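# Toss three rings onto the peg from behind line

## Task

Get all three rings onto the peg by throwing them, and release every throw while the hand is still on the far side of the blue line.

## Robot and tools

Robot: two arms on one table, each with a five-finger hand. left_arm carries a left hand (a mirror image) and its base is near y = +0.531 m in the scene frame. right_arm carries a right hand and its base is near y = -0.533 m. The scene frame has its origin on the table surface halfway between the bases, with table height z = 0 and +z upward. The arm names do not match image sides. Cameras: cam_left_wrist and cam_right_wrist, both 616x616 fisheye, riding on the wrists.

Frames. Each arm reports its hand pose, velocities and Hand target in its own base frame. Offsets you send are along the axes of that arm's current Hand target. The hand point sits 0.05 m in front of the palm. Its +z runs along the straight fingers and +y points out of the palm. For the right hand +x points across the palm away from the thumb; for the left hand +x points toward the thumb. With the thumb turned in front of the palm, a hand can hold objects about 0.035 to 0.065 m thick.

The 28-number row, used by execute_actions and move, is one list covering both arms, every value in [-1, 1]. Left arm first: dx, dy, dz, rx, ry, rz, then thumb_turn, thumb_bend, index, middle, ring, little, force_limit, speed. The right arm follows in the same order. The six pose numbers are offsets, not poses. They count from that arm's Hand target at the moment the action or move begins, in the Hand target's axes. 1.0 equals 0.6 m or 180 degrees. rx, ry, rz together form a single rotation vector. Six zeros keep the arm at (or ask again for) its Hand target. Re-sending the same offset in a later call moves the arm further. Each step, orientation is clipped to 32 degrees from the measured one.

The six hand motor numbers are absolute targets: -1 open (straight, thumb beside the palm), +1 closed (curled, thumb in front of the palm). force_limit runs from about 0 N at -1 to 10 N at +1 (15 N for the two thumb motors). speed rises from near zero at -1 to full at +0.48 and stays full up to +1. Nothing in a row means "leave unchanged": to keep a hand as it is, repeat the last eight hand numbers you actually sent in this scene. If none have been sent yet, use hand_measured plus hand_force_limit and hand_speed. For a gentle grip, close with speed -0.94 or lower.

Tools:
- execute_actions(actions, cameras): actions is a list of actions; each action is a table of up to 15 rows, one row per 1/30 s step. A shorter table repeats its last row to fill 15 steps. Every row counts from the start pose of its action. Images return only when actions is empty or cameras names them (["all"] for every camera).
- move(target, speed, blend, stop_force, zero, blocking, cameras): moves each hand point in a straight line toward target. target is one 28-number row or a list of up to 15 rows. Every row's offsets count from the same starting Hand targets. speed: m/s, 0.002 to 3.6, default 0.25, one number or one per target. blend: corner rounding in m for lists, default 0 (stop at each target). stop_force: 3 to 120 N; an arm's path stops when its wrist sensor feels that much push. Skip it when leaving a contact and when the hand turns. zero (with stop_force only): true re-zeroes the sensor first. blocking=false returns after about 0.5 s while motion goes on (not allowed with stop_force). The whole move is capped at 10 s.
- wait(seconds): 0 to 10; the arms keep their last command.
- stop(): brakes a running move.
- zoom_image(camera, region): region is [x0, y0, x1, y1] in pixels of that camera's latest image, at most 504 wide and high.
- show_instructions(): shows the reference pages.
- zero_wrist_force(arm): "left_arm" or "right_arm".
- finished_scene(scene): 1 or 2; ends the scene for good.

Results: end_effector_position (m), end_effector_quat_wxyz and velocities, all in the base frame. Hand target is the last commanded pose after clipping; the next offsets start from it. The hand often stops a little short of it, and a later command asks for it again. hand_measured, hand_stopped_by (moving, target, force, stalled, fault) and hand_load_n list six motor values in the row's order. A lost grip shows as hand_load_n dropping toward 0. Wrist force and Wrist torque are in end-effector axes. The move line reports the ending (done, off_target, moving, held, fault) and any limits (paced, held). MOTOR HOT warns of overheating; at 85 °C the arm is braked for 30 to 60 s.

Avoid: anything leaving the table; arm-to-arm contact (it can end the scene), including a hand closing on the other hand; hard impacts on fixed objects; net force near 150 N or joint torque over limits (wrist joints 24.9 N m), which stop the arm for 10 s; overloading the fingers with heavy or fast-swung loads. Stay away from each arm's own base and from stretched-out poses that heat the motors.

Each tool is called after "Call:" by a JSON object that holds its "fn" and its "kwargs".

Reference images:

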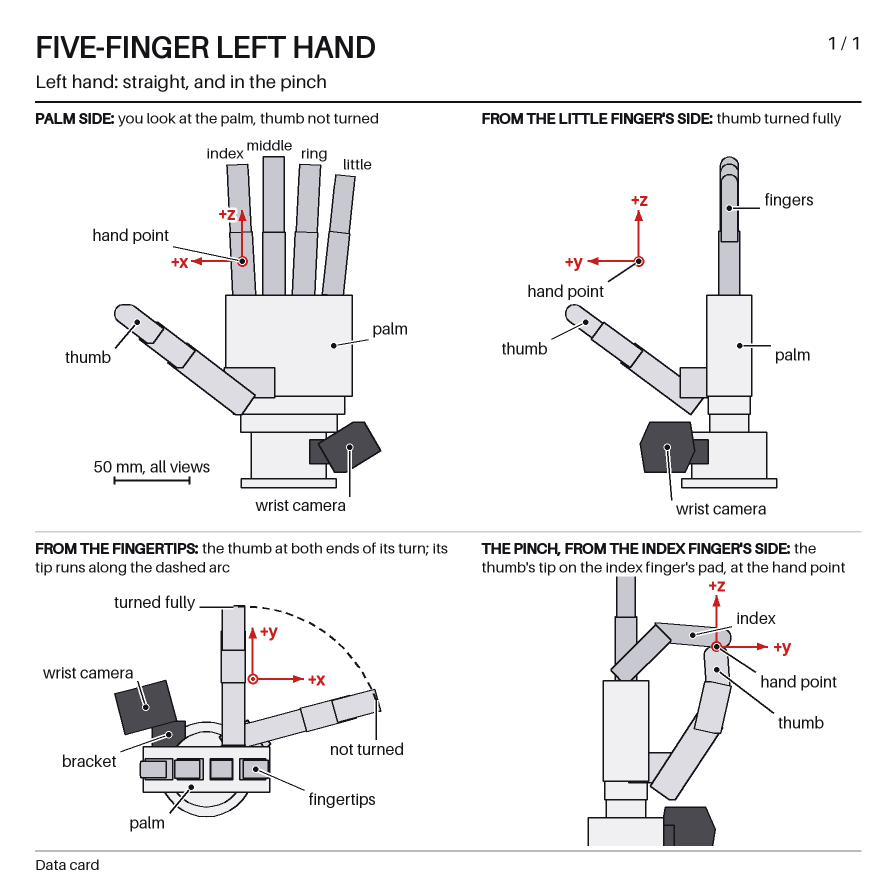

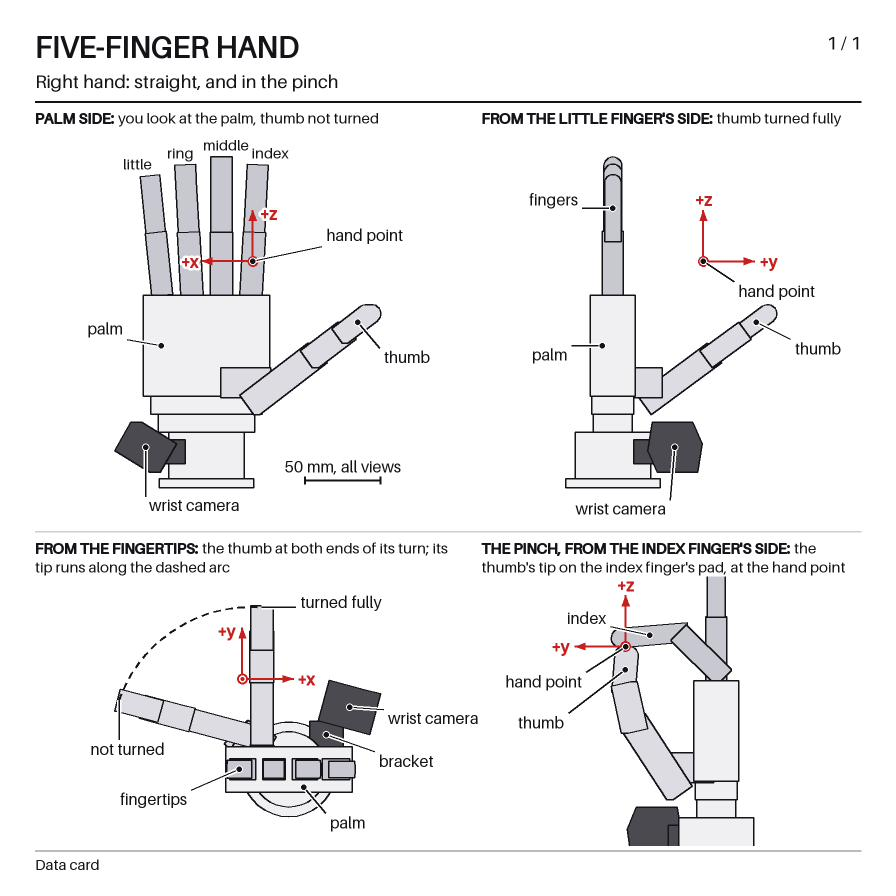

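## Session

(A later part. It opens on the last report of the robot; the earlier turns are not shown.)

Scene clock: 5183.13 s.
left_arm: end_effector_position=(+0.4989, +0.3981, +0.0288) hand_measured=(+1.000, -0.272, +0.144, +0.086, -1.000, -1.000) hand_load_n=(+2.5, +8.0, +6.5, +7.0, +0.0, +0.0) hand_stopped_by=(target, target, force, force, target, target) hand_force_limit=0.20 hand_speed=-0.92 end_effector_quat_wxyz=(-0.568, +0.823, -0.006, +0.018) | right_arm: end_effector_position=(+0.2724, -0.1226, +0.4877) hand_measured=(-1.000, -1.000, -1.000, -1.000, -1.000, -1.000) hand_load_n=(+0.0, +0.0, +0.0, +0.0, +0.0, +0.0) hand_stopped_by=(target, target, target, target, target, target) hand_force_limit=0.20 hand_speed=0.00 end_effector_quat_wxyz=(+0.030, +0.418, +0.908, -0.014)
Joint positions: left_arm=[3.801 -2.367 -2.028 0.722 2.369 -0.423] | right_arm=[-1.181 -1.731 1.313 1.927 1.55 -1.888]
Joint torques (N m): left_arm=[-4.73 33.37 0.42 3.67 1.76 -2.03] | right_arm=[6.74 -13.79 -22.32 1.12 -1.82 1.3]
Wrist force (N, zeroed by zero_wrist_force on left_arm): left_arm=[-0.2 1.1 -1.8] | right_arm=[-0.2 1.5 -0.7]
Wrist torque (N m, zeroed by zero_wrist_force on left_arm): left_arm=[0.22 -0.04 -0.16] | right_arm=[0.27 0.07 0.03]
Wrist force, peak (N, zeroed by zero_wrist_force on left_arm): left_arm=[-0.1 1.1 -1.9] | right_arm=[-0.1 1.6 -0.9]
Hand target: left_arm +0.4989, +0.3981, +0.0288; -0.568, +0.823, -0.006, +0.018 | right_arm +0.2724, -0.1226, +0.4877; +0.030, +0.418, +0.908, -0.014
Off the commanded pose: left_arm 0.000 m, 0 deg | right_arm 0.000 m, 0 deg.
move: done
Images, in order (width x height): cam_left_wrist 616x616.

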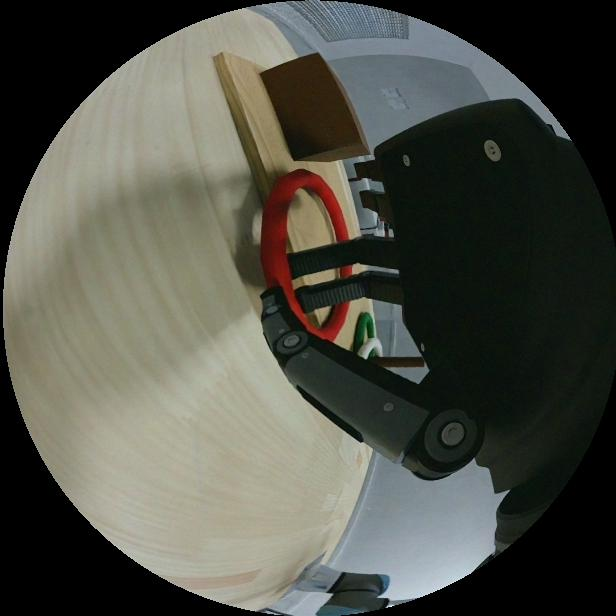

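Call:
{"fn": "move", "kwargs": {"target": [0.0002,-0.0078,-0.0029,0,0,0,1,-0.27,0.3,0.25,-1,-1,0.2,-0.92,0,0,0,0,0,0,-1,-1,-1,-1,-1,-1,0.2,0], "speed": 0.02, "cameras": ["cam_left_wrist"]}}

Call:
{"fn": "zoom_image", "kwargs": {"camera": "cam_left_wrist", "region": [200, 150, 400, 350]}}

Scene clock: 5190.93 s.
left_arm: end_effector_position=(+0.4989, +0.3981, +0.0339) hand_measured=(+1.000, -0.272, +0.144, +0.086, -1.000, -1.000) hand_load_n=(+3.0, +6.5, +5.0, +6.5, +0.0, +0.0) hand_stopped_by=(target, target, force, force, target, target) hand_force_limit=0.20 hand_speed=-0.92 end_effector_quat_wxyz=(-0.568, +0.823, -0.006, +0.018) | right_arm: end_effector_position=(+0.2724, -0.1226, +0.4877) hand_measured=(-1.000, -1.000, -1.000, -1.000, -1.000, -1.000) hand_load_n=(+0.0, -0.5, +0.0, +0.0, +0.0, +0.0) hand_stopped_by=(target, target, target, target, target, target) hand_force_limit=0.20 hand_speed=0.00 end_effector_quat_wxyz=(+0.030, +0.418, +0.908, -0.014)
Joint positions: left_arm=[3.801 -2.355 -2.031 0.712 2.369 -0.423] | right_arm=[-1.181 -1.731 1.313 1.927 1.55 -1.888]
Joint torques (N m): left_arm=[0.77 40.59 2.9 1.9 0.46 -0.3] | right_arm=[7.2 -13.85 -21.84 1.18 -1.85 1.29]
Wrist force (N, zeroed by zero_wrist_force on left_arm): left_arm=[-0.1 1.3 -1.6] | right_arm=[-0.2 1.1 -0.9]
Wrist torque (N m, zeroed by zero_wrist_force on left_arm): left_arm=[0.24 -0.05 -0.16] | right_arm=[0.23 0.08 0.02]
Wrist force, peak (N, zeroed by zero_wrist_force on left_arm): left_arm=[0.0 1.2 -2.0] | right_arm=[-0.2 1.5 -1.0]
Hand target: left_arm +0.4989, +0.3981, +0.0338; -0.568, +0.823, -0.006, +0.018 | right_arm +0.2724, -0.1226, +0.4877; +0.030, +0.418, +0.908, -0.014
Off the commanded pose: left_arm 0.000 m, 0 deg | right_arm 0.000 m, 0 deg.
move: done
Images, in order (width x height): cam_left_wrist 616x616.

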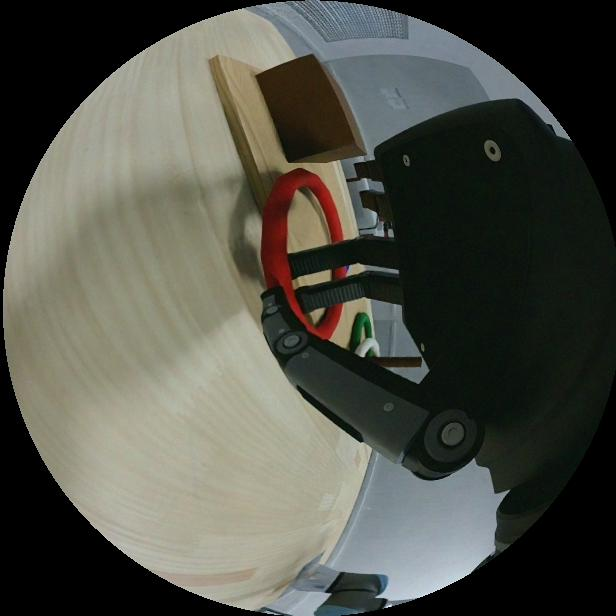

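Scaled by 2.520 from the camera's 616x616 image, which has a finer 880x880 frame.

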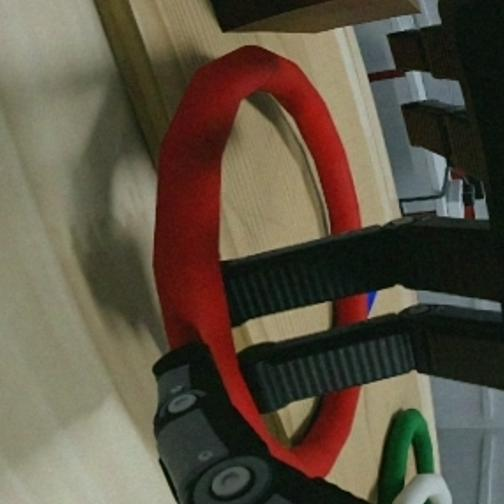

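Call:
{"fn": "move", "kwargs": {"target": [-0.0002,0.0067,0.0024,0,0,0,1,-0.27,0.3,0.25,-1,-1,0.2,-0.92,0,0,0,0,0,0,-1,-1,-1,-1,-1,-1,0.2,0], "speed": 0.02}}

Call:
{"fn": "move", "kwargs": {"target": [0,0,0,0,0,0,1,-0.27,0.305,0.255,-1,-1,0.45,-0.93,0,0,0,0,0,0,-1,-1,-1,-1,-1,-1,0.2,0], "speed": 0.02, "cameras": ["cam_left_wrist"]}}

Call:
{"fn": "zoom_image", "kwargs": {"camera": "cam_left_wrist", "region": [200, 150, 400, 350]}}

Scene clock: 5203.43 s.
left_arm: end_effector_position=(+0.4989, +0.3981, +0.0294) hand_measured=(+1.000, -0.272, +0.144, +0.086, -1.000, -1.000) hand_load_n=(+3.0, +8.5, +4.0, +6.5, +0.0, +0.0) hand_stopped_by=(target, target, force, force, target, target) hand_force_limit=0.20 hand_speed=-0.92 end_effector_quat_wxyz=(-0.568, +0.823, -0.006, +0.018) | right_arm: end_effector_position=(+0.2724, -0.1226, +0.4877) hand_measured=(-1.000, -1.000, -1.000, -1.000, -1.000, -1.000) hand_load_n=(+0.0, +0.0, +0.0, +0.0, +0.0, +0.0) hand_stopped_by=(target, target, target, target, target, target) hand_force_limit=0.20 hand_speed=0.00 end_effector_quat_wxyz=(+0.030, +0.418, +0.908, -0.014)
Joint positions: left_arm=[3.801 -2.366 -2.029 0.721 2.37 -0.423] | right_arm=[-1.181 -1.731 1.313 1.927 1.55 -1.888]
Joint torques (N m): left_arm=[-4.59 45.82 14.99 3.23 1.79 -0.55] | right_arm=[7.06 -13.35 -22.54 1.2 -1.8 1.34]
Wrist force (N, zeroed by zero_wrist_force on left_arm): left_arm=[-0.5 -0.1 -2.1] | right_arm=[-0.3 1.3 -1.0]
Wrist torque (N m, zeroed by zero_wrist_force on left_arm): left_arm=[0.21 -0.01 -0.20] | right_arm=[0.26 0.09 0.02]
Wrist force, peak (N, zeroed by zero_wrist_force on left_arm): left_arm=[-0.5 0.0 -2.3] | right_arm=[0.0 1.6 -0.8]
Hand target: left_arm +0.4989, +0.3981, +0.0295; -0.568, +0.823, -0.006, +0.018 | right_arm +0.2724, -0.1226, +0.4877; +0.030, +0.418, +0.908, -0.014
Off the commanded pose: left_arm 0.000 m, 0 deg | right_arm 0.000 m, 0 deg.
move: done

Scene clock: 5203.93 s.
left_arm: end_effector_position=(+0.4989, +0.3981, +0.0295) hand_measured=(+1.000, -0.274, +0.156, +0.092, -1.000, -1.000) hand_load_n=(+2.5, +10.0, +7.0, +6.5, +0.0, +0.0) hand_stopped_by=(target, target, force, force, target, target) hand_force_limit=0.45 hand_speed=-0.93 end_effector_quat_wxyz=(-0.568, +0.823, -0.006, +0.018) | right_arm: end_effector_position=(+0.2724, -0.1226, +0.4877) hand_measured=(-1.000, -1.000, -1.000, -1.000, -1.000, -1.000) hand_load_n=(+0.0, +0.0, +0.0, +0.0, +0.0, +0.0) hand_stopped_by=(target, target, target, target, target, target) hand_force_limit=0.20 hand_speed=0.00 end_effector_quat_wxyz=(+0.030, +0.418, +0.908, -0.014)
Joint positions: left_arm=[3.801 -2.365 -2.029 0.721 2.37 -0.423] | right_arm=[-1.181 -1.731 1.313 1.927 1.55 -1.888]
Joint torques (N m): left_arm=[-4.69 55.64 8.86 0.3 1.83 -2.05] | right_arm=[7.41 -13.71 -22.35 1.1 -1.83 1.25]
Wrist force (N, zeroed by zero_wrist_force on left_arm): left_arm=[-0.2 0.2 -1.7] | right_arm=[-0.1 1.5 -0.7]
Wrist torque (N m, zeroed by zero_wrist_force on left_arm): left_arm=[0.21 -0.06 -0.18] | right_arm=[0.27 0.05 0.04]
Wrist force, peak (N, zeroed by zero_wrist_force on left_arm): left_arm=[-0.7 -0.2 -2.3] | right_arm=[-0.4 1.3 -1.0]
Hand target: left_arm +0.4989, +0.3981, +0.0295; -0.568, +0.823, -0.006, +0.018 | right_arm +0.2724, -0.1226, +0.4877; +0.030, +0.418, +0.908, -0.014
Off the commanded pose: left_arm 0.000 m, 0 deg | right_arm 0.000 m, 0 deg.
move: done
Images, in order (width x height): cam_left_wrist 616x616.

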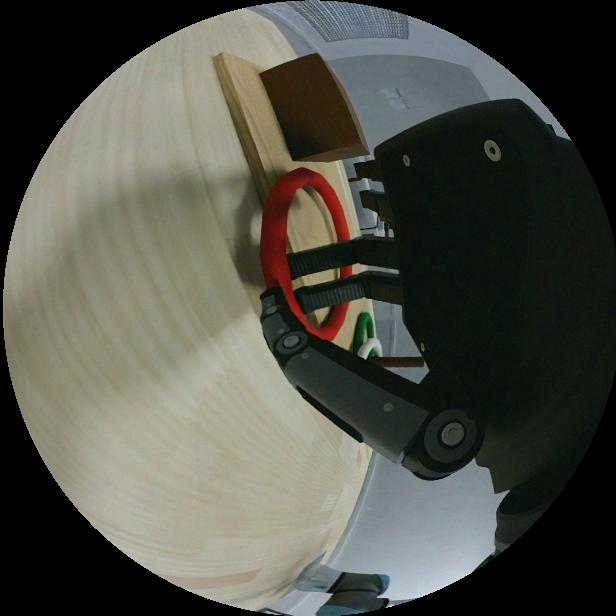

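Scaled by 2.520 from the camera's 616x616 image, which has a finer 880x880 frame.

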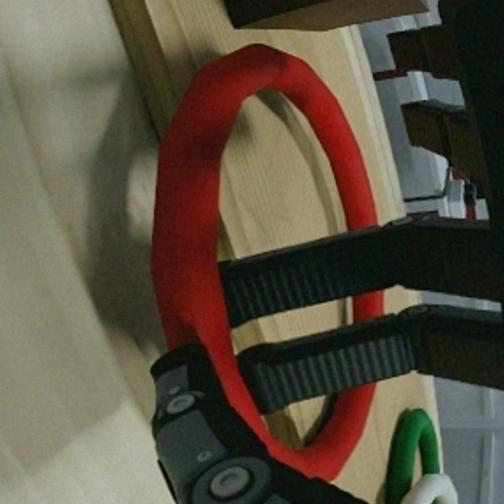

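Call:
{"fn": "move", "kwargs": {"target": [0.0005,-0.0188,-0.0068,0,0,0,1,-0.27,0.305,0.255,-1,-1,0.45,-0.93,0,0,0,0,0,0,-1,-1,-1,-1,-1,-1,0.2,0], "speed": 0.025, "cameras": ["cam_left_wrist"]}}

Call:
{"fn": "zoom_image", "kwargs": {"camera": "cam_left_wrist", "region": [200, 150, 400, 350]}}

Scene clock: 5209.50 s.
left_arm: end_effector_position=(+0.4989, +0.3982, +0.0416) hand_measured=(+1.000, -0.274, +0.156, +0.090, -1.000, -1.000) hand_load_n=(+3.0, +6.5, +4.5, +6.5, +0.0, +0.0) hand_stopped_by=(target, target, force, force, target, target) hand_force_limit=0.45 hand_speed=-0.93 end_effector_quat_wxyz=(-0.568, +0.823, -0.006, +0.018) end_effector_velocity=(+0.000, -0.001, -0.003) end_effector_angular_velocity=(-0.002, +0.003, -0.001) | right_arm: end_effector_position=(+0.2724, -0.1226, +0.4877) hand_measured=(-1.000, -1.000, -1.000, -1.000, -1.000, -1.000) hand_load_n=(+0.0, +0.0, +0.0, +0.0, +0.0, +0.0) hand_stopped_by=(target, target, target, target, target, target) hand_force_limit=0.20 hand_speed=0.00 end_effector_quat_wxyz=(+0.030, +0.418, +0.908, -0.014)
Joint positions: left_arm=[3.801 -2.335 -2.034 0.696 2.369 -0.423] | right_arm=[-1.181 -1.731 1.313 1.927 1.55 -1.888]
Joint velocities: left_arm=[-0.001 -0.005 0 0.001 0 0.001] | right_arm=[within noise]
Joint torques (N m): left_arm=[5.31 32.15 6.85 4.24 -0.8 2.51] | right_arm=[6.67 -13.52 -21.93 1.12 -1.78 1.24]
Wrist force (N, zeroed by zero_wrist_force on left_arm): left_arm=[-0.1 1.0 -1.6] | right_arm=[-0.1 1.5 -0.8]
Wrist torque (N m, zeroed by zero_wrist_force on left_arm): left_arm=[0.22 -0.02 -0.16] | right_arm=[0.27 0.06 0.04]
Wrist force, peak (N, zeroed by zero_wrist_force on left_arm): left_arm=[-0.1 1.4 -1.7] | right_arm=[-0.2 1.4 -1.2]
Hand target: left_arm +0.4989, +0.3982, +0.0415; -0.568, +0.823, -0.006, +0.018 | right_arm +0.2724, -0.1226, +0.4877; +0.030, +0.418, +0.908, -0.014
Off the commanded pose: left_arm 0.000 m, 0 deg | right_arm 0.000 m, 0 deg.
move: done
Images, in order (width x height): cam_left_wrist 616x616.

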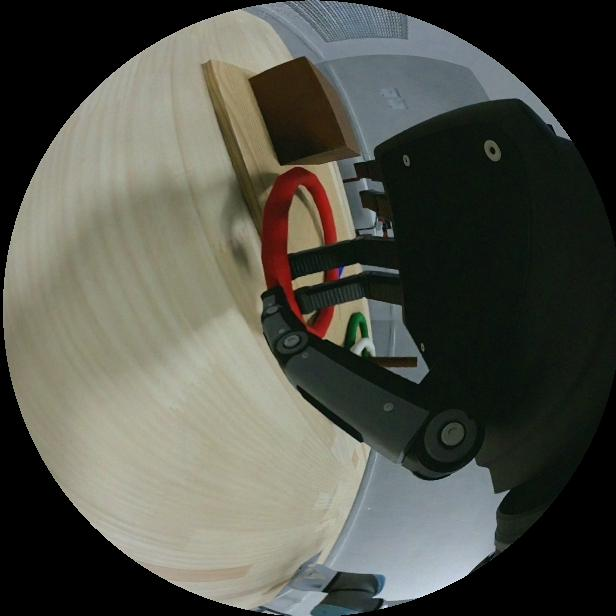

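Scaled by 2.520 from the camera's 616x616 image, which has a finer 880x880 frame.

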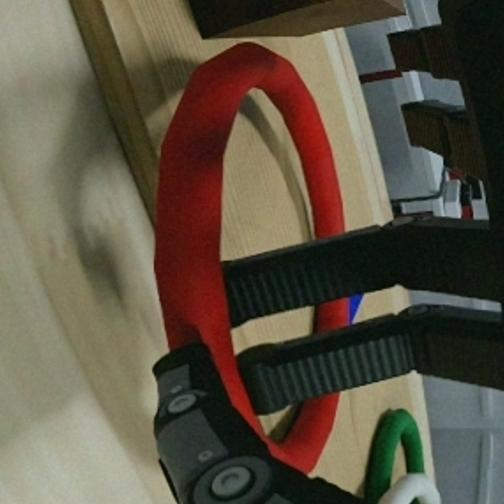

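Call:
{"fn": "move", "kwargs": {"target": [-0.0007,0.0250,0.0091,0,0,0,1,-0.27,0.305,0.255,-1,-1,0.45,-0.93,0,0,0,0,0,0,-1,-1,-1,-1,-1,-1,0.2,0], "speed": 0.02, "stop_force": 8, "cameras": ["cam_left_wrist"]}}

Call:
{"fn": "zoom_image", "kwargs": {"camera": "cam_left_wrist", "region": [200, 150, 400, 350]}}

Scene clock: 5269.60 s.
left_arm: end_effector_position=(+0.4988, +0.3980, +0.0255) hand_measured=(+1.000, -0.270, +0.156, +0.092, -1.000, -1.000) hand_load_n=(+0.0, +0.0, +0.0, +0.0, +0.0, -0.5) hand_stopped_by=(target, target, force, force, target, target) hand_force_limit=0.45 hand_speed=-0.93 end_effector_quat_wxyz=(-0.568, +0.823, -0.006, +0.018) | right_arm: end_effector_position=(+0.2724, -0.1226, +0.4877) hand_measured=(-1.000, -1.000, -1.000, -1.000, -1.000, -1.000) hand_load_n=(+0.0, +0.0, +0.0, +0.0, +0.0, +0.0) hand_stopped_by=(target, target, target, target, target, target) hand_force_limit=0.20 hand_speed=0.00 end_effector_quat_wxyz=(+0.030, +0.418, +0.908, -0.014)
Joint positions: left_arm=[3.801 -2.375 -2.027 0.728 2.37 -0.423] | right_arm=[-1.181 -1.731 1.313 1.927 1.55 -1.888]
Joint torques (N m): left_arm=[-6.94 56.65 0.13 0.17 1.73 -0.59] | right_arm=[6.9 -13.71 -22.37 1.11 -1.8 1.27]
Wrist force (N, zeroed by zero_wrist_force on left_arm): left_arm=[-0.2 0.6 -1.7] | right_arm=[-0.1 1.4 -0.8]
Wrist torque (N m, zeroed by zero_wrist_force on left_arm): left_arm=[0.21 -0.06 -0.13] | right_arm=[0.25 0.05 0.03]
Wrist force, peak (N, zeroed by zero_wrist_force on left_arm): left_arm=[-0.4 -0.1 -2.7] | right_arm=[-0.3 1.5 -1.1]
Hand target: left_arm +0.4988, +0.3980, +0.0255; -0.568, +0.823, -0.006, +0.018 | right_arm +0.2724, -0.1226, +0.4877; +0.030, +0.418, +0.908, -0.014
Off the commanded pose: left_arm 0.000 m, 0 deg | right_arm 0.000 m, 0 deg.
move: done
Images, in order (width x height): cam_left_wrist 616x616.

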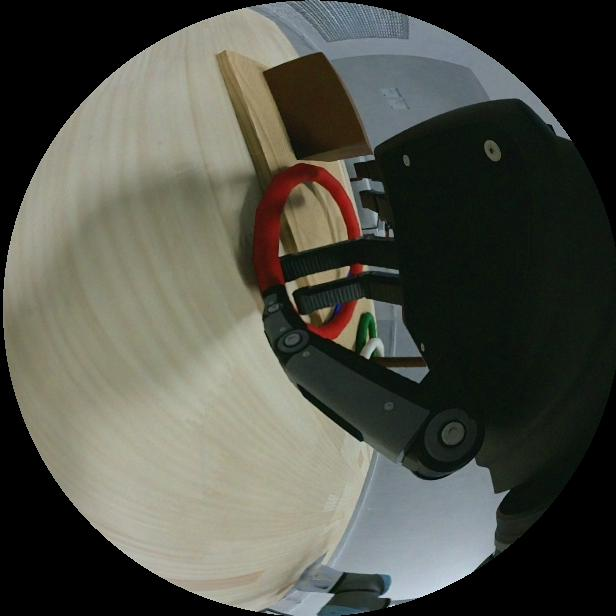

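Scaled by 2.520 from the camera's 616x616 image, which has a finer 880x880 frame.

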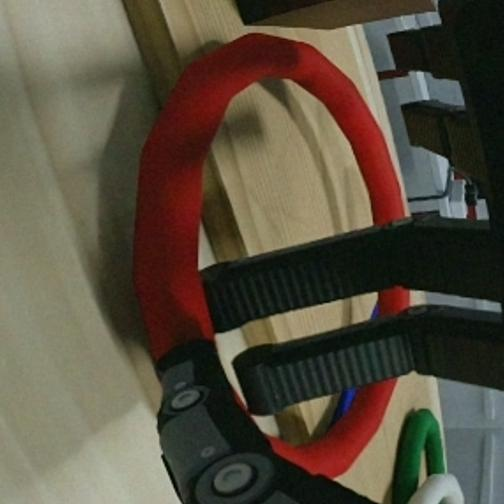

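Call:
{"fn": "move", "kwargs": {"target": [0,0,0,0,0,0,1,-0.3,-0.3,-0.35,-1,-1,0.2,-0.6,0,0,0,0,0,0,-1,-1,-1,-1,-1,-1,0.2,0], "speed": 0.04}}

Call:
{"fn": "move", "kwargs": {"target": [0.0001,0.0078,-0.0363,0,0,0,1,-0.3,-0.3,-0.35,-1,-1,0.2,-0.6,0,0,0,0,0,0,-1,-1,-1,-1,-1,-1,0.2,0], "speed": 0.04, "stop_force": 5, "cameras": ["cam_left_wrist"]}}

Call:
{"fn": "zoom_image", "kwargs": {"camera": "cam_left_wrist", "region": [200, 150, 400, 350]}}

Scene clock: 5278.80 s.
left_arm: end_effector_position=(+0.4988, +0.3980, +0.0255) hand_measured=(+1.000, -0.300, -0.300, -0.350, -1.000, -1.000) hand_load_n=(+0.0, +0.0, +0.0, +0.0, +0.0, +0.0) hand_stopped_by=(target, target, target, target, target, target) hand_force_limit=0.20 hand_speed=-0.60 end_effector_quat_wxyz=(-0.568, +0.823, -0.006, +0.018) | right_arm: end_effector_position=(+0.2724, -0.1226, +0.4877) hand_measured=(-1.000, -1.000, -1.000, -1.000, -1.000, -1.000) hand_load_n=(+0.0, +0.0, +0.0, +0.0, +0.0, +0.0) hand_stopped_by=(target, target, target, target, target, target) hand_force_limit=0.20 hand_speed=0.00 end_effector_quat_wxyz=(+0.030, +0.418, +0.908, -0.014)
Joint positions: left_arm=[3.801 -2.375 -2.027 0.728 2.37 -0.423] | right_arm=[-1.181 -1.731 1.313 1.927 1.55 -1.888]
Joint torques (N m): left_arm=[-6.19 56.48 0.75 0.37 1.53 2.33] | right_arm=[7.18 -13.48 -22.3 1.19 -1.75 1.28]
Wrist force (N, zeroed by zero_wrist_force on left_arm): left_arm=[-0.2 0.5 -2.0] | right_arm=[-0.3 1.2 -0.9]
Wrist torque (N m, zeroed by zero_wrist_force on left_arm): left_arm=[0.21 -0.05 -0.13] | right_arm=[0.25 0.09 0.01]
Wrist force, peak (N, zeroed by zero_wrist_force on left_arm): left_arm=[-0.2 0.5 -2.2] | right_arm=[-0.1 1.7 -0.7]
Hand target: left_arm +0.4988, +0.3980, +0.0255; -0.568, +0.823, -0.006, +0.018 | right_arm +0.2724, -0.1226, +0.4877; +0.030, +0.418, +0.908, -0.014
Off the commanded pose: left_arm 0.000 m, 0 deg | right_arm 0.000 m, 0 deg.
move: done

Scene clock: 5280.40 s.
left_arm: end_effector_position=(+0.4981, +0.3760, +0.0289) hand_measured=(+1.000, -0.300, -0.300, -0.350, -1.000, -1.000) hand_load_n=(+0.0, +0.0, +0.0, +0.0, -0.5, +0.0) hand_stopped_by=(target, target, target, target, target, target) hand_force_limit=0.20 hand_speed=-0.60 end_effector_quat_wxyz=(-0.568, +0.823, -0.006, +0.018) | right_arm: end_effector_position=(+0.2724, -0.1226, +0.4877) hand_measured=(-1.000, -1.000, -1.000, -1.000, -1.000, -1.000) hand_load_n=(+0.0, -0.5, +0.0, +0.0, +0.0, +0.0) hand_stopped_by=(target, target, target, target, target, target) hand_force_limit=0.20 hand_speed=0.00 end_effector_quat_wxyz=(+0.030, +0.418, +0.908, -0.014)
Joint positions: left_arm=[3.764 -2.356 -2.059 0.721 2.401 -0.45] | right_arm=[-1.181 -1.731 1.313 1.927 1.55 -1.888]
Joint torques (N m): left_arm=[5.4 31.3 16.48 4.27 -0.76 2.6] | right_arm=[6.67 -13.87 -22.55 1.07 -1.76 1.25]
Wrist force (N, zeroed by zero_wrist_force on left_arm): left_arm=[-0.2 0.7 -1.6] | right_arm=[-0.2 1.5 -0.6]
Wrist torque (N m, zeroed by zero_wrist_force on left_arm): left_arm=[0.21 -0.05 0.00] | right_arm=[0.27 0.07 0.03]
Wrist force, peak (N, zeroed by zero_wrist_force on left_arm): left_arm=[-0.2 0.9 -2.1] | right_arm=[-0.5 1.5 -0.9]
Hand target: left_arm +0.4981, +0.3760, +0.0289; -0.568, +0.823, -0.006, +0.018 | right_arm +0.2724, -0.1226, +0.4877; +0.030, +0.418, +0.908, -0.014
Off the commanded pose: left_arm 0.000 m, 0 deg | right_arm 0.000 m, 0 deg.
move: done
Images, in order (width x height): cam_left_wrist 616x616.

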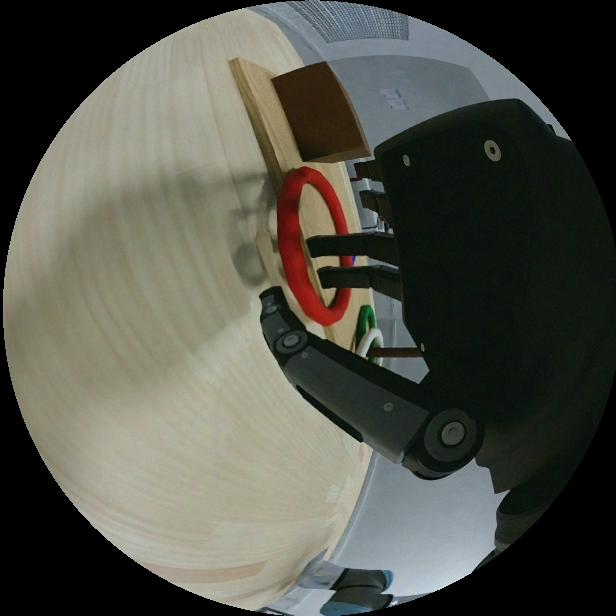

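Scaled by 2.520 from the camera's 616x616 image, which has a finer 880x880 frame.

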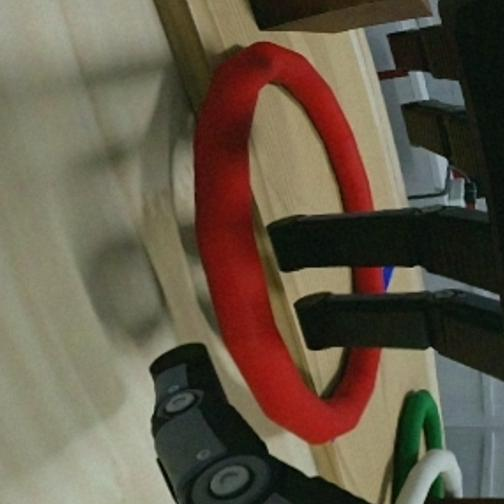

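Call:
{"fn": "move", "kwargs": {"target": [-0.0183,-0.0024,0.0052,0,0,0,1,-0.3,-0.3,-0.35,-1,-1,0.2,-0.6,0,0,0,0,0,0,-1,-1,-1,-1,-1,-1,0.2,0], "speed": 0.04, "cameras": ["cam_left_wrist"]}}

Call:
{"fn": "zoom_image", "kwargs": {"camera": "cam_left_wrist", "region": [200, 150, 400, 350]}}

Scene clock: 5296.17 s.
left_arm: end_effector_position=(+0.4872, +0.3798, +0.0289) hand_measured=(+1.000, -0.300, -0.300, -0.350, -1.000, -1.000) hand_load_n=(+0.0, +0.0, +0.0, +0.0, +0.0, +0.0) hand_stopped_by=(target, target, target, target, target, target) hand_force_limit=0.20 hand_speed=-0.60 end_effector_quat_wxyz=(-0.568, +0.823, -0.006, +0.018) | right_arm: end_effector_position=(+0.2724, -0.1226, +0.4877) hand_measured=(-1.000, -1.000, -1.000, -1.000, -1.000, -1.000) hand_load_n=(+0.0, -0.5, +0.0, +0.0, +0.0, +0.0) hand_stopped_by=(target, target, target, target, target, target) hand_force_limit=0.20 hand_speed=0.00 end_effector_quat_wxyz=(+0.030, +0.418, +0.908, -0.014)
Joint positions: left_arm=[3.785 -2.351 -2.082 0.751 2.383 -0.434] | right_arm=[-1.181 -1.731 1.313 1.927 1.55 -1.888]
Joint torques (N m): left_arm=[-6.4 47.68 15.73 0.44 1.87 -0.95] | right_arm=[7.46 -13.6 -21.6 1.17 -1.75 1.32]
Wrist force (N, zeroed by zero_wrist_force on left_arm): left_arm=[-0.1 0.7 -1.6] | right_arm=[-0.3 1.1 -0.9]
Wrist torque (N m, zeroed by zero_wrist_force on left_arm): left_arm=[0.21 -0.05 -0.13] | right_arm=[0.22 0.09 0.01]
Wrist force, peak (N, zeroed by zero_wrist_force on left_arm): left_arm=[-0.2 0.9 -2.1] | right_arm=[-0.2 1.7 -0.8]
Hand target: left_arm +0.4873, +0.3798, +0.0289; -0.568, +0.823, -0.006, +0.018 | right_arm +0.2724, -0.1226, +0.4877; +0.030, +0.418, +0.908, -0.014
Off the commanded pose: left_arm 0.000 m, 0 deg | right_arm 0.000 m, 0 deg.
move: done
Images, in order (width x height): cam_left_wrist 616x616.

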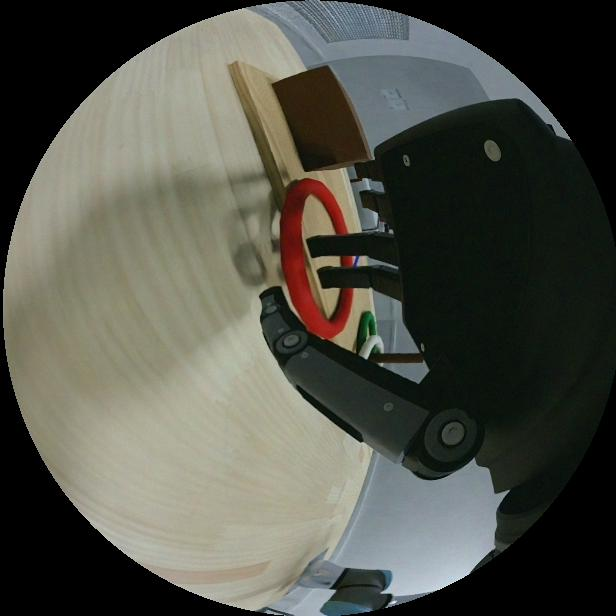

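Scaled by 2.520 from the camera's 616x616 image, which has a finer 880x880 frame.

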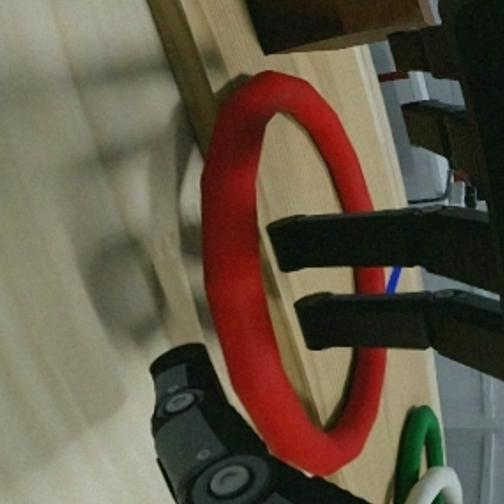

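Call:
{"fn": "move", "kwargs": {"target": [0,-0.001,0.0026,0,0,0,1,-0.36,0.05,0,-1,-1,-0.5,-0.85,0,0,0,0,0,0,-1,-1,-1,-1,-1,-1,0.2,0], "speed": 0.04}}

Call:
{"fn": "move", "kwargs": {"target": [0,0,0,0,0,0,1,-0.36,0.3,0.25,-1,-1,0.2,-0.92,0,0,0,0,0,0,-1,-1,-1,-1,-1,-1,0.2,0], "speed": 0.04, "cameras": ["cam_left_wrist"]}}

Call:
{"fn": "zoom_image", "kwargs": {"camera": "cam_left_wrist", "region": [200, 150, 400, 350]}}

Scene clock: 5303.90 s.
left_arm: end_effector_position=(+0.4873, +0.3815, +0.0289) hand_measured=(+1.000, -0.360, +0.050, +0.000, -1.000, -1.000) hand_load_n=(+0.0, +0.0, +0.0, +0.0, +0.0, -0.5) hand_stopped_by=(target, target, target, target, target, target) hand_force_limit=-0.50 hand_speed=-0.85 end_effector_quat_wxyz=(-0.568, +0.823, -0.006, +0.018) | right_arm: end_effector_position=(+0.2724, -0.1226, +0.4877) hand_measured=(-1.000, -1.000, -1.000, -1.000, -1.000, -1.000) hand_load_n=(+0.0, +0.0, +0.0, +0.0, +0.0, +0.0) hand_stopped_by=(target, target, target, target, target, target) hand_force_limit=0.20 hand_speed=0.00 end_effector_quat_wxyz=(+0.030, +0.418, +0.908, -0.014)
Joint positions: left_arm=[3.788 -2.352 -2.08 0.751 2.381 -0.433] | right_arm=[-1.181 -1.731 1.313 1.927 1.55 -1.888]
Joint torques (N m): left_arm=[-2.51 32.66 8.45 3.09 1.16 1.02] | right_arm=[7 -13.81 -21.66 1.07 -1.83 1.35]
Wrist force (N, zeroed by zero_wrist_force on left_arm): left_arm=[-0.1 0.6 -1.7] | right_arm=[0.0 1.5 -0.8]
Wrist torque (N m, zeroed by zero_wrist_force on left_arm): left_arm=[0.20 -0.06 -0.12] | right_arm=[0.28 0.05 0.03]
Wrist force, peak (N, zeroed by zero_wrist_force on left_arm): left_arm=[0.1 0.8 -2.0] | right_arm=[-0.2 1.6 -0.9]
Hand target: left_arm +0.4873, +0.3815, +0.0289; -0.568, +0.823, -0.006, +0.018 | right_arm +0.2724, -0.1226, +0.4877; +0.030, +0.418, +0.908, -0.014
Off the commanded pose: left_arm 0.000 m, 0 deg | right_arm 0.000 m, 0 deg.
move: done

Scene clock: 5304.93 s.
left_arm: end_effector_position=(+0.4873, +0.3815, +0.0289) hand_measured=(+1.000, -0.362, +0.220, +0.132, -1.000, -1.000) hand_load_n=(-0.5, +7.5, +5.5, +6.0, +0.0, +0.0) hand_stopped_by=(target, target, force, force, target, target) hand_force_limit=0.20 hand_speed=-0.92 end_effector_quat_wxyz=(-0.568, +0.823, -0.006, +0.018) | right_arm: end_effector_position=(+0.2724, -0.1226, +0.4877) hand_measured=(-1.000, -1.000, -1.000, -1.000, -1.000, -1.000) hand_load_n=(+0.0, -0.5, +0.0, +0.0, +0.0, +0.0) hand_stopped_by=(target, target, target, target, target, target) hand_force_limit=0.20 hand_speed=0.00 end_effector_quat_wxyz=(+0.030, +0.418, +0.908, -0.014)
Joint positions: left_arm=[3.788 -2.352 -2.08 0.751 2.381 -0.433] | right_arm=[-1.181 -1.731 1.313 1.927 1.55 -1.888]
Joint torques (N m): left_arm=[-4.42 36.75 0.05 3.85 1.73 -1.85] | right_arm=[7.18 -13.81 -22.27 1.12 -1.8 1.29]
Wrist force (N, zeroed by zero_wrist_force on left_arm): left_arm=[-0.1 1.3 -1.7] | right_arm=[0.1 1.1 -0.7]
Wrist torque (N m, zeroed by zero_wrist_force on left_arm): left_arm=[0.22 -0.05 -0.15] | right_arm=[0.21 0.03 0.03]
Wrist force, peak (N, zeroed by zero_wrist_force on left_arm): left_arm=[-0.2 1.3 -1.7] | right_arm=[-0.2 1.4 -0.9]
Hand target: left_arm +0.4873, +0.3815, +0.0289; -0.568, +0.823, -0.006, +0.018 | right_arm +0.2724, -0.1226, +0.4877; +0.030, +0.418, +0.908, -0.014
Off the commanded pose: left_arm 0.000 m, 0 deg | right_arm 0.000 m, 0 deg.
move: done
Images, in order (width x height): cam_left_wrist 616x616.

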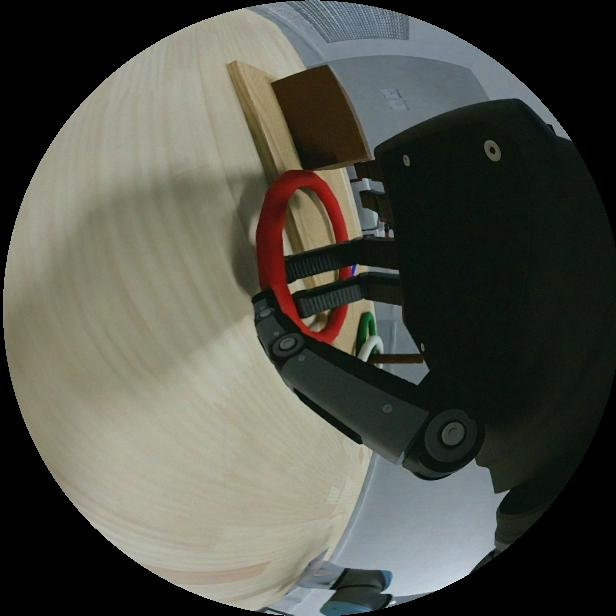

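Scaled by 2.520 from the camera's 616x616 image, which has a finer 880x880 frame.

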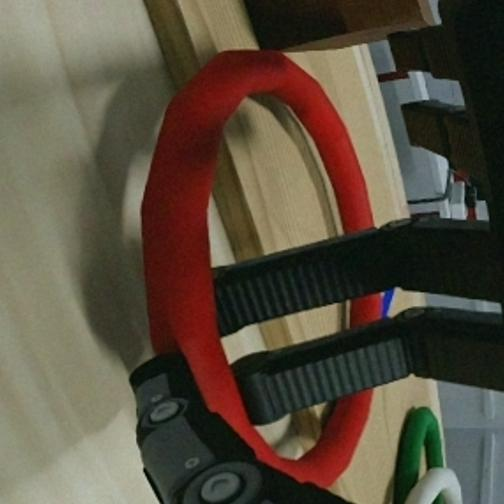

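Call:
{"fn": "move", "kwargs": {"target": [0.0002,-0.0078,-0.0029,0,0,0,1,-0.36,0.3,0.25,-1,-1,0.2,-0.92,0,0,0,0,0,0,-1,-1,-1,-1,-1,-1,0.2,0], "speed": 0.02, "cameras": ["cam_left_wrist"]}}

Call:
{"fn": "zoom_image", "kwargs": {"camera": "cam_left_wrist", "region": [200, 150, 400, 350]}}

Scene clock: 5311.63 s.
left_arm: end_effector_position=(+0.4873, +0.3815, +0.0340) hand_measured=(+1.000, -0.362, +0.220, +0.132, -1.000, -1.000) hand_load_n=(-0.5, +7.0, +5.5, +5.5, +0.0, +0.0) hand_stopped_by=(target, target, force, force, target, target) hand_force_limit=0.20 hand_speed=-0.92 end_effector_quat_wxyz=(-0.568, +0.823, -0.006, +0.018) | right_arm: end_effector_position=(+0.2724, -0.1226, +0.4877) hand_measured=(-1.000, -1.000, -1.000, -1.000, -1.000, -1.000) hand_load_n=(+0.0, +0.0, +0.0, +0.0, +0.0, +0.0) hand_stopped_by=(target, target, target, target, target, target) hand_force_limit=0.20 hand_speed=0.00 end_effector_quat_wxyz=(+0.030, +0.418, +0.908, -0.014)
Joint positions: left_arm=[3.788 -2.339 -2.082 0.74 2.381 -0.433] | right_arm=[-1.181 -1.731 1.313 1.927 1.55 -1.888]
Joint torques (N m): left_arm=[1.64 37.99 1.92 2.09 0.48 -0.09] | right_arm=[7.24 -13.75 -21.98 1.14 -1.78 1.29]
Wrist force (N, zeroed by zero_wrist_force on left_arm): left_arm=[-0.1 1.4 -1.5] | right_arm=[-0.2 1.3 -1.0]
Wrist torque (N m, zeroed by zero_wrist_force on left_arm): left_arm=[0.21 -0.05 -0.14] | right_arm=[0.26 0.08 0.03]
Wrist force, peak (N, zeroed by zero_wrist_force on left_arm): left_arm=[-0.2 1.5 -1.7] | right_arm=[0.0 1.5 -1.1]
Hand target: left_arm +0.4873, +0.3815, +0.0339; -0.568, +0.823, -0.006, +0.018 | right_arm +0.2724, -0.1226, +0.4877; +0.030, +0.418, +0.908, -0.014
Off the commanded pose: left_arm 0.000 m, 0 deg | right_arm 0.000 m, 0 deg.
move: done
Images, in order (width x height): cam_left_wrist 616x616.

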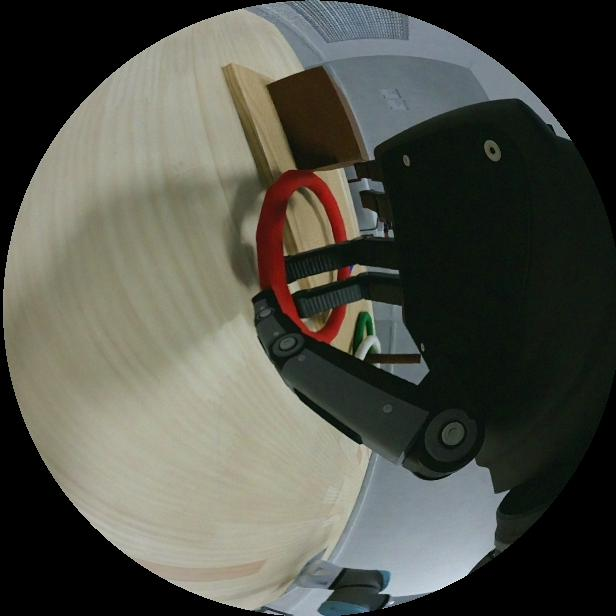

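Scaled by 2.520 from the camera's 616x616 image, which has a finer 880x880 frame.

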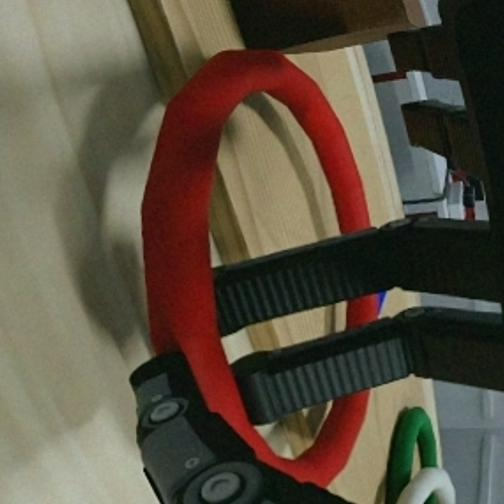

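Call:
{"fn": "move", "kwargs": {"target": [-0.0001,0.0047,0.0017,0,0,0,1,-0.36,0.3,0.25,-1,-1,0.2,-0.92,0,0,0,0,0,0,-1,-1,-1,-1,-1,-1,0.2,0], "speed": 0.02}}

Call:
{"fn": "move", "kwargs": {"target": [0,0,0,0,0,0,1,-0.36,0.305,0.255,-1,-1,0.42,-0.93,0,0,0,0,0,0,-1,-1,-1,-1,-1,-1,0.2,0], "speed": 0.02, "cameras": ["cam_left_wrist"]}}

Call:
{"fn": "zoom_image", "kwargs": {"camera": "cam_left_wrist", "region": [200, 150, 400, 350]}}

Scene clock: 5322.33 s.
left_arm: end_effector_position=(+0.4873, +0.3815, +0.0308) hand_measured=(+1.000, -0.362, +0.220, +0.132, -1.000, -1.000) hand_load_n=(+0.0, +6.5, +6.0, +5.5, +0.0, +0.0) hand_stopped_by=(target, target, force, force, target, target) hand_force_limit=0.20 hand_speed=-0.92 end_effector_quat_wxyz=(-0.568, +0.823, -0.006, +0.018) | right_arm: end_effector_position=(+0.2724, -0.1226, +0.4877) hand_measured=(-1.000, -1.000, -1.000, -1.000, -1.000, -1.000) hand_load_n=(+0.0, +0.0, +0.0, +0.0, +0.0, +0.0) hand_stopped_by=(target, target, target, target, target, target) hand_force_limit=0.20 hand_speed=0.00 end_effector_quat_wxyz=(+0.030, +0.418, +0.908, -0.014)
Joint positions: left_arm=[3.788 -2.347 -2.081 0.747 2.381 -0.433] | right_arm=[-1.181 -1.731 1.313 1.927 1.55 -1.888]
Joint torques (N m): left_arm=[-4.96 41.96 14.78 3.89 1.75 -0.19] | right_arm=[7.07 -13.74 -22.1 1.14 -1.79 1.36]
Wrist force (N, zeroed by zero_wrist_force on left_arm): left_arm=[-0.2 1.4 -1.7] | right_arm=[-0.2 1.5 -0.8]
Wrist torque (N m, zeroed by zero_wrist_force on left_arm): left_arm=[0.23 -0.06 -0.14] | right_arm=[0.27 0.07 0.03]
Wrist force, peak (N, zeroed by zero_wrist_force on left_arm): left_arm=[-0.3 1.4 -1.9] | right_arm=[-0.1 1.5 -1.0]
Hand target: left_arm +0.4873, +0.3814, +0.0309; -0.568, +0.823, -0.006, +0.018 | right_arm +0.2724, -0.1226, +0.4877; +0.030, +0.418, +0.908, -0.014
Off the commanded pose: left_arm 0.000 m, 0 deg | right_arm 0.000 m, 0 deg.
move: done

Scene clock: 5322.83 s.
left_arm: end_effector_position=(+0.4873, +0.3814, +0.0308) hand_measured=(+1.000, -0.364, +0.230, +0.142, -1.000, -1.000) hand_load_n=(+0.0, +9.5, +7.0, +7.5, -0.5, +0.0) hand_stopped_by=(target, target, force, force, target, target) hand_force_limit=0.42 hand_speed=-0.93 end_effector_quat_wxyz=(-0.568, +0.823, -0.006, +0.018) | right_arm: end_effector_position=(+0.2724, -0.1226, +0.4877) hand_measured=(-1.000, -1.000, -1.000, -1.000, -1.000, -1.000) hand_load_n=(+0.0, +0.0, +0.0, +0.0, +0.0, +0.0) hand_stopped_by=(target, target, target, target, target, target) hand_force_limit=0.20 hand_speed=0.00 end_effector_quat_wxyz=(+0.030, +0.418, +0.908, -0.014)
Joint positions: left_arm=[3.787 -2.347 -2.081 0.747 2.381 -0.433] | right_arm=[-1.181 -1.731 1.313 1.927 1.55 -1.888]
Joint torques (N m): left_arm=[-4.91 54.36 10.47 1.02 1.86 -1.98] | right_arm=[6.95 -13.82 -22.61 1.06 -1.89 1.37]
Wrist force (N, zeroed by zero_wrist_force on left_arm): left_arm=[-0.2 1.6 -1.7] | right_arm=[-0.1 1.2 -0.8]
Wrist torque (N m, zeroed by zero_wrist_force on left_arm): left_arm=[0.26 -0.05 -0.15] | right_arm=[0.24 0.06 0.03]
Wrist force, peak (N, zeroed by zero_wrist_force on left_arm): left_arm=[-0.2 1.6 -1.7] | right_arm=[-0.1 1.4 -0.9]
Hand target: left_arm +0.4873, +0.3814, +0.0309; -0.568, +0.823, -0.006, +0.018 | right_arm +0.2724, -0.1226, +0.4877; +0.030, +0.418, +0.908, -0.014
Off the commanded pose: left_arm 0.000 m, 0 deg | right_arm 0.000 m, 0 deg.
move: done
Images, in order (width x height): cam_left_wrist 616x616.

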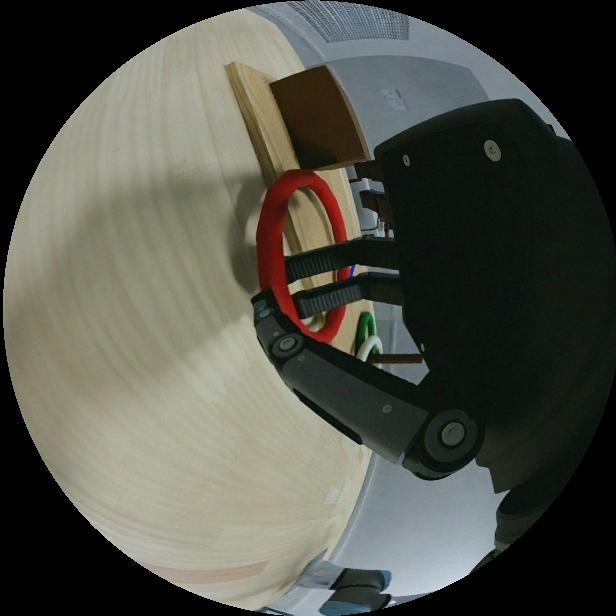

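Scaled by 2.520 from the camera's 616x616 image, which has a finer 880x880 frame.

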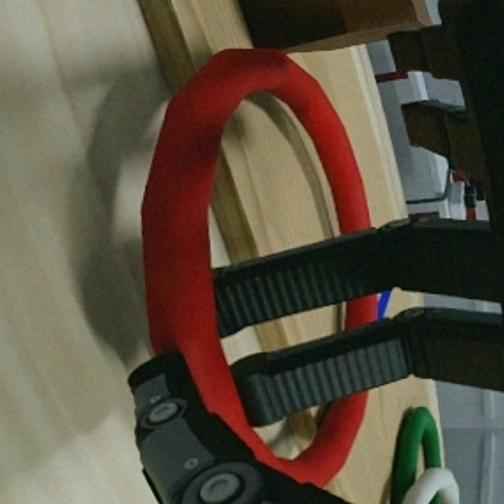

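Loads match the perfect grip. Lift .012, then more.

Call:
{"fn": "move", "kwargs": {"target": [0.0005,-0.0188,-0.0068,0,0,0,1,-0.36,0.305,0.255,-1,-1,0.42,-0.93,0,0,0,0,0,0,-1,-1,-1,-1,-1,-1,0.2,0], "speed": 0.025, "cameras": ["cam_left_wrist"]}}

Call:
{"fn": "zoom_image", "kwargs": {"camera": "cam_left_wrist", "region": [200, 150, 400, 350]}}

Scene clock: 5328.30 s.
left_arm: end_effector_position=(+0.4874, +0.3816, +0.0430) hand_measured=(+1.000, -0.364, +0.230, +0.142, -1.000, -1.000) hand_load_n=(+0.0, +9.5, +7.0, +8.0, +0.0, +0.0) hand_stopped_by=(target, target, force, force, target, target) hand_force_limit=0.42 hand_speed=-0.93 end_effector_quat_wxyz=(-0.568, +0.823, -0.006, +0.018) | right_arm: end_effector_position=(+0.2724, -0.1226, +0.4877) hand_measured=(-1.000, -1.000, -1.000, -1.000, -1.000, -1.000) hand_load_n=(+0.0, +0.0, +0.0, +0.0, +0.0, +0.0) hand_stopped_by=(target, target, target, target, target, target) hand_force_limit=0.20 hand_speed=0.00 end_effector_quat_wxyz=(+0.030, +0.418, +0.908, -0.014)
Joint positions: left_arm=[3.788 -2.315 -2.086 0.721 2.381 -0.432] | right_arm=[-1.181 -1.731 1.313 1.927 1.55 -1.888]
Joint torques (N m): left_arm=[5.56 31.53 5.93 4.3 -0.72 2.3] | right_arm=[6.86 -13.48 -22.54 1.05 -1.78 1.42]
Wrist force (N, zeroed by zero_wrist_force on left_arm): left_arm=[-0.1 1.2 -1.4] | right_arm=[-0.2 1.3 -1.0]
Wrist torque (N m, zeroed by zero_wrist_force on left_arm): left_arm=[0.18 -0.06 -0.13] | right_arm=[0.26 0.07 0.02]
Wrist force, peak (N, zeroed by zero_wrist_force on left_arm): left_arm=[-0.3 1.9 -1.4] | right_arm=[-0.2 1.6 -1.0]
Hand target: left_arm +0.4874, +0.3816, +0.0429; -0.568, +0.823, -0.006, +0.018 | right_arm +0.2724, -0.1226, +0.4877; +0.030, +0.418, +0.908, -0.014
Off the commanded pose: left_arm 0.000 m, 0 deg | right_arm 0.000 m, 0 deg.
move: done
Images, in order (width x height): cam_left_wrist 616x616.

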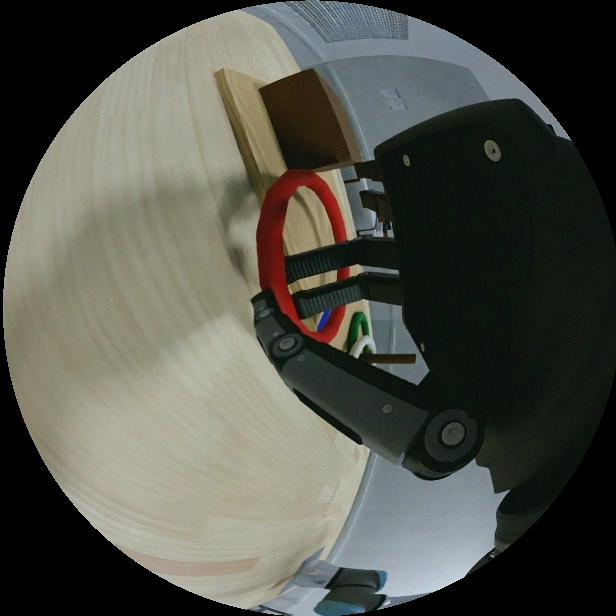

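Scaled by 2.520 from the camera's 616x616 image, which has a finer 880x880 frame.

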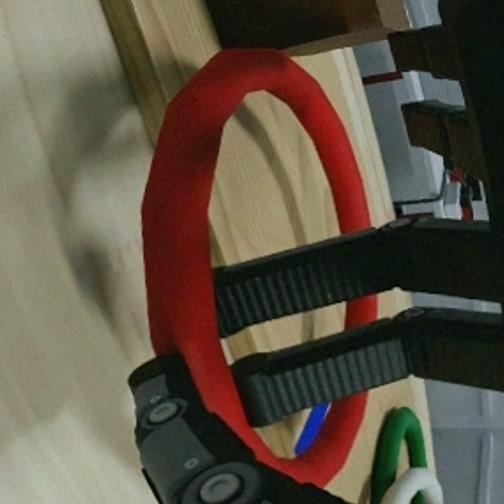

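Call:
{"fn": "move", "kwargs": {"target": [[0.0025,-0.0940,-0.0342,0,0,0,1,-0.36,0.305,0.255,-1,-1,0.42,-0.93,0,0,0,0,0,0,-1,-1,-1,-1,-1,-1,0.2,0],[0.0075,-0.2820,-0.1026,0,0,0,1,-0.36,0.305,0.255,-1,-1,0.42,-0.93,0,0,0,0,0,0,-1,-1,-1,-1,-1,-1,0.2,0]], "speed": 0.05, "cameras": ["cam_left_wrist"]}}

Call:
{"fn": "zoom_image", "kwargs": {"camera": "cam_left_wrist", "region": [200, 150, 400, 350]}}

Scene clock: 5337.10 s.
left_arm: end_effector_position=(+0.4880, +0.3840, +0.2231) hand_measured=(+1.000, -0.364, +0.230, +0.142, -1.000, -1.000) hand_load_n=(+0.0, +9.5, +7.0, +8.0, +0.0, +0.0) hand_stopped_by=(target, target, force, force, target, target) hand_force_limit=0.42 hand_speed=-0.93 end_effector_quat_wxyz=(-0.568, +0.823, -0.006, +0.018) | right_arm: end_effector_position=(+0.2724, -0.1226, +0.4877) hand_measured=(-1.000, -1.000, -1.000, -1.000, -1.000, -1.000) hand_load_n=(+0.0, +0.0, +0.0, +0.0, +0.0, +0.0) hand_stopped_by=(target, target, target, target, target, target) hand_force_limit=0.20 hand_speed=0.00 end_effector_quat_wxyz=(+0.030, +0.418, +0.908, -0.014)
Joint positions: left_arm=[3.791 -1.901 -2.046 0.269 2.378 -0.43] | right_arm=[-1.181 -1.731 1.313 1.927 1.55 -1.888]
Joint torques (N m): left_arm=[4.96 22.73 8.68 5.14 -0.55 -0.76] | right_arm=[7.12 -13.43 -22.36 1.13 -1.8 1.39]
Wrist force (N, zeroed by zero_wrist_force on left_arm): left_arm=[-0.1 1.3 -1.4] | right_arm=[-0.3 1.3 -0.9]
Wrist torque (N m, zeroed by zero_wrist_force on left_arm): left_arm=[0.20 -0.07 -0.13] | right_arm=[0.25 0.10 0.01]
Wrist force, peak (N, zeroed by zero_wrist_force on left_arm): left_arm=[-0.3 2.3 -1.1] | right_arm=[-0.4 1.5 -1.0]
Hand target: left_arm +0.4879, +0.3839, +0.2230; -0.568, +0.823, -0.006, +0.018 | right_arm +0.2724, -0.1226, +0.4877; +0.030, +0.418, +0.908, -0.014
Off the commanded pose: left_arm 0.000 m, 0 deg | right_arm 0.000 m, 0 deg.
move: done
Images, in order (width x height): cam_left_wrist 616x616.

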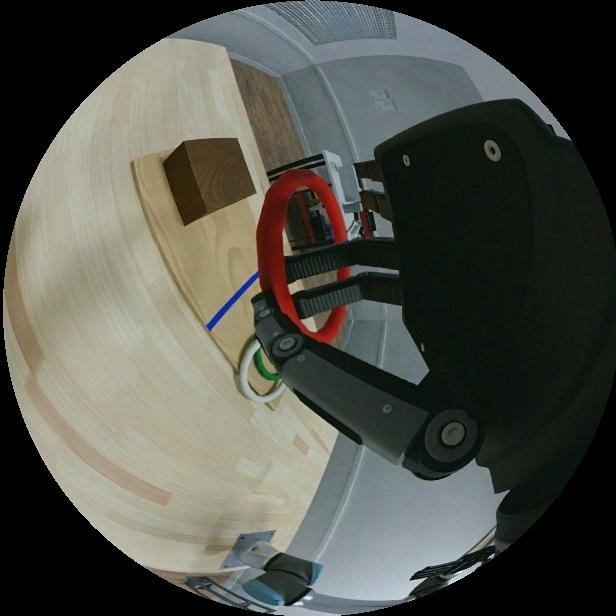

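Scaled by 2.520 from the camera's 616x616 image, which has a finer 880x880 frame.

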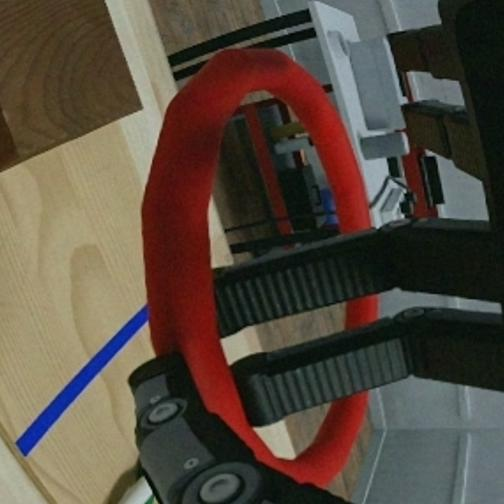

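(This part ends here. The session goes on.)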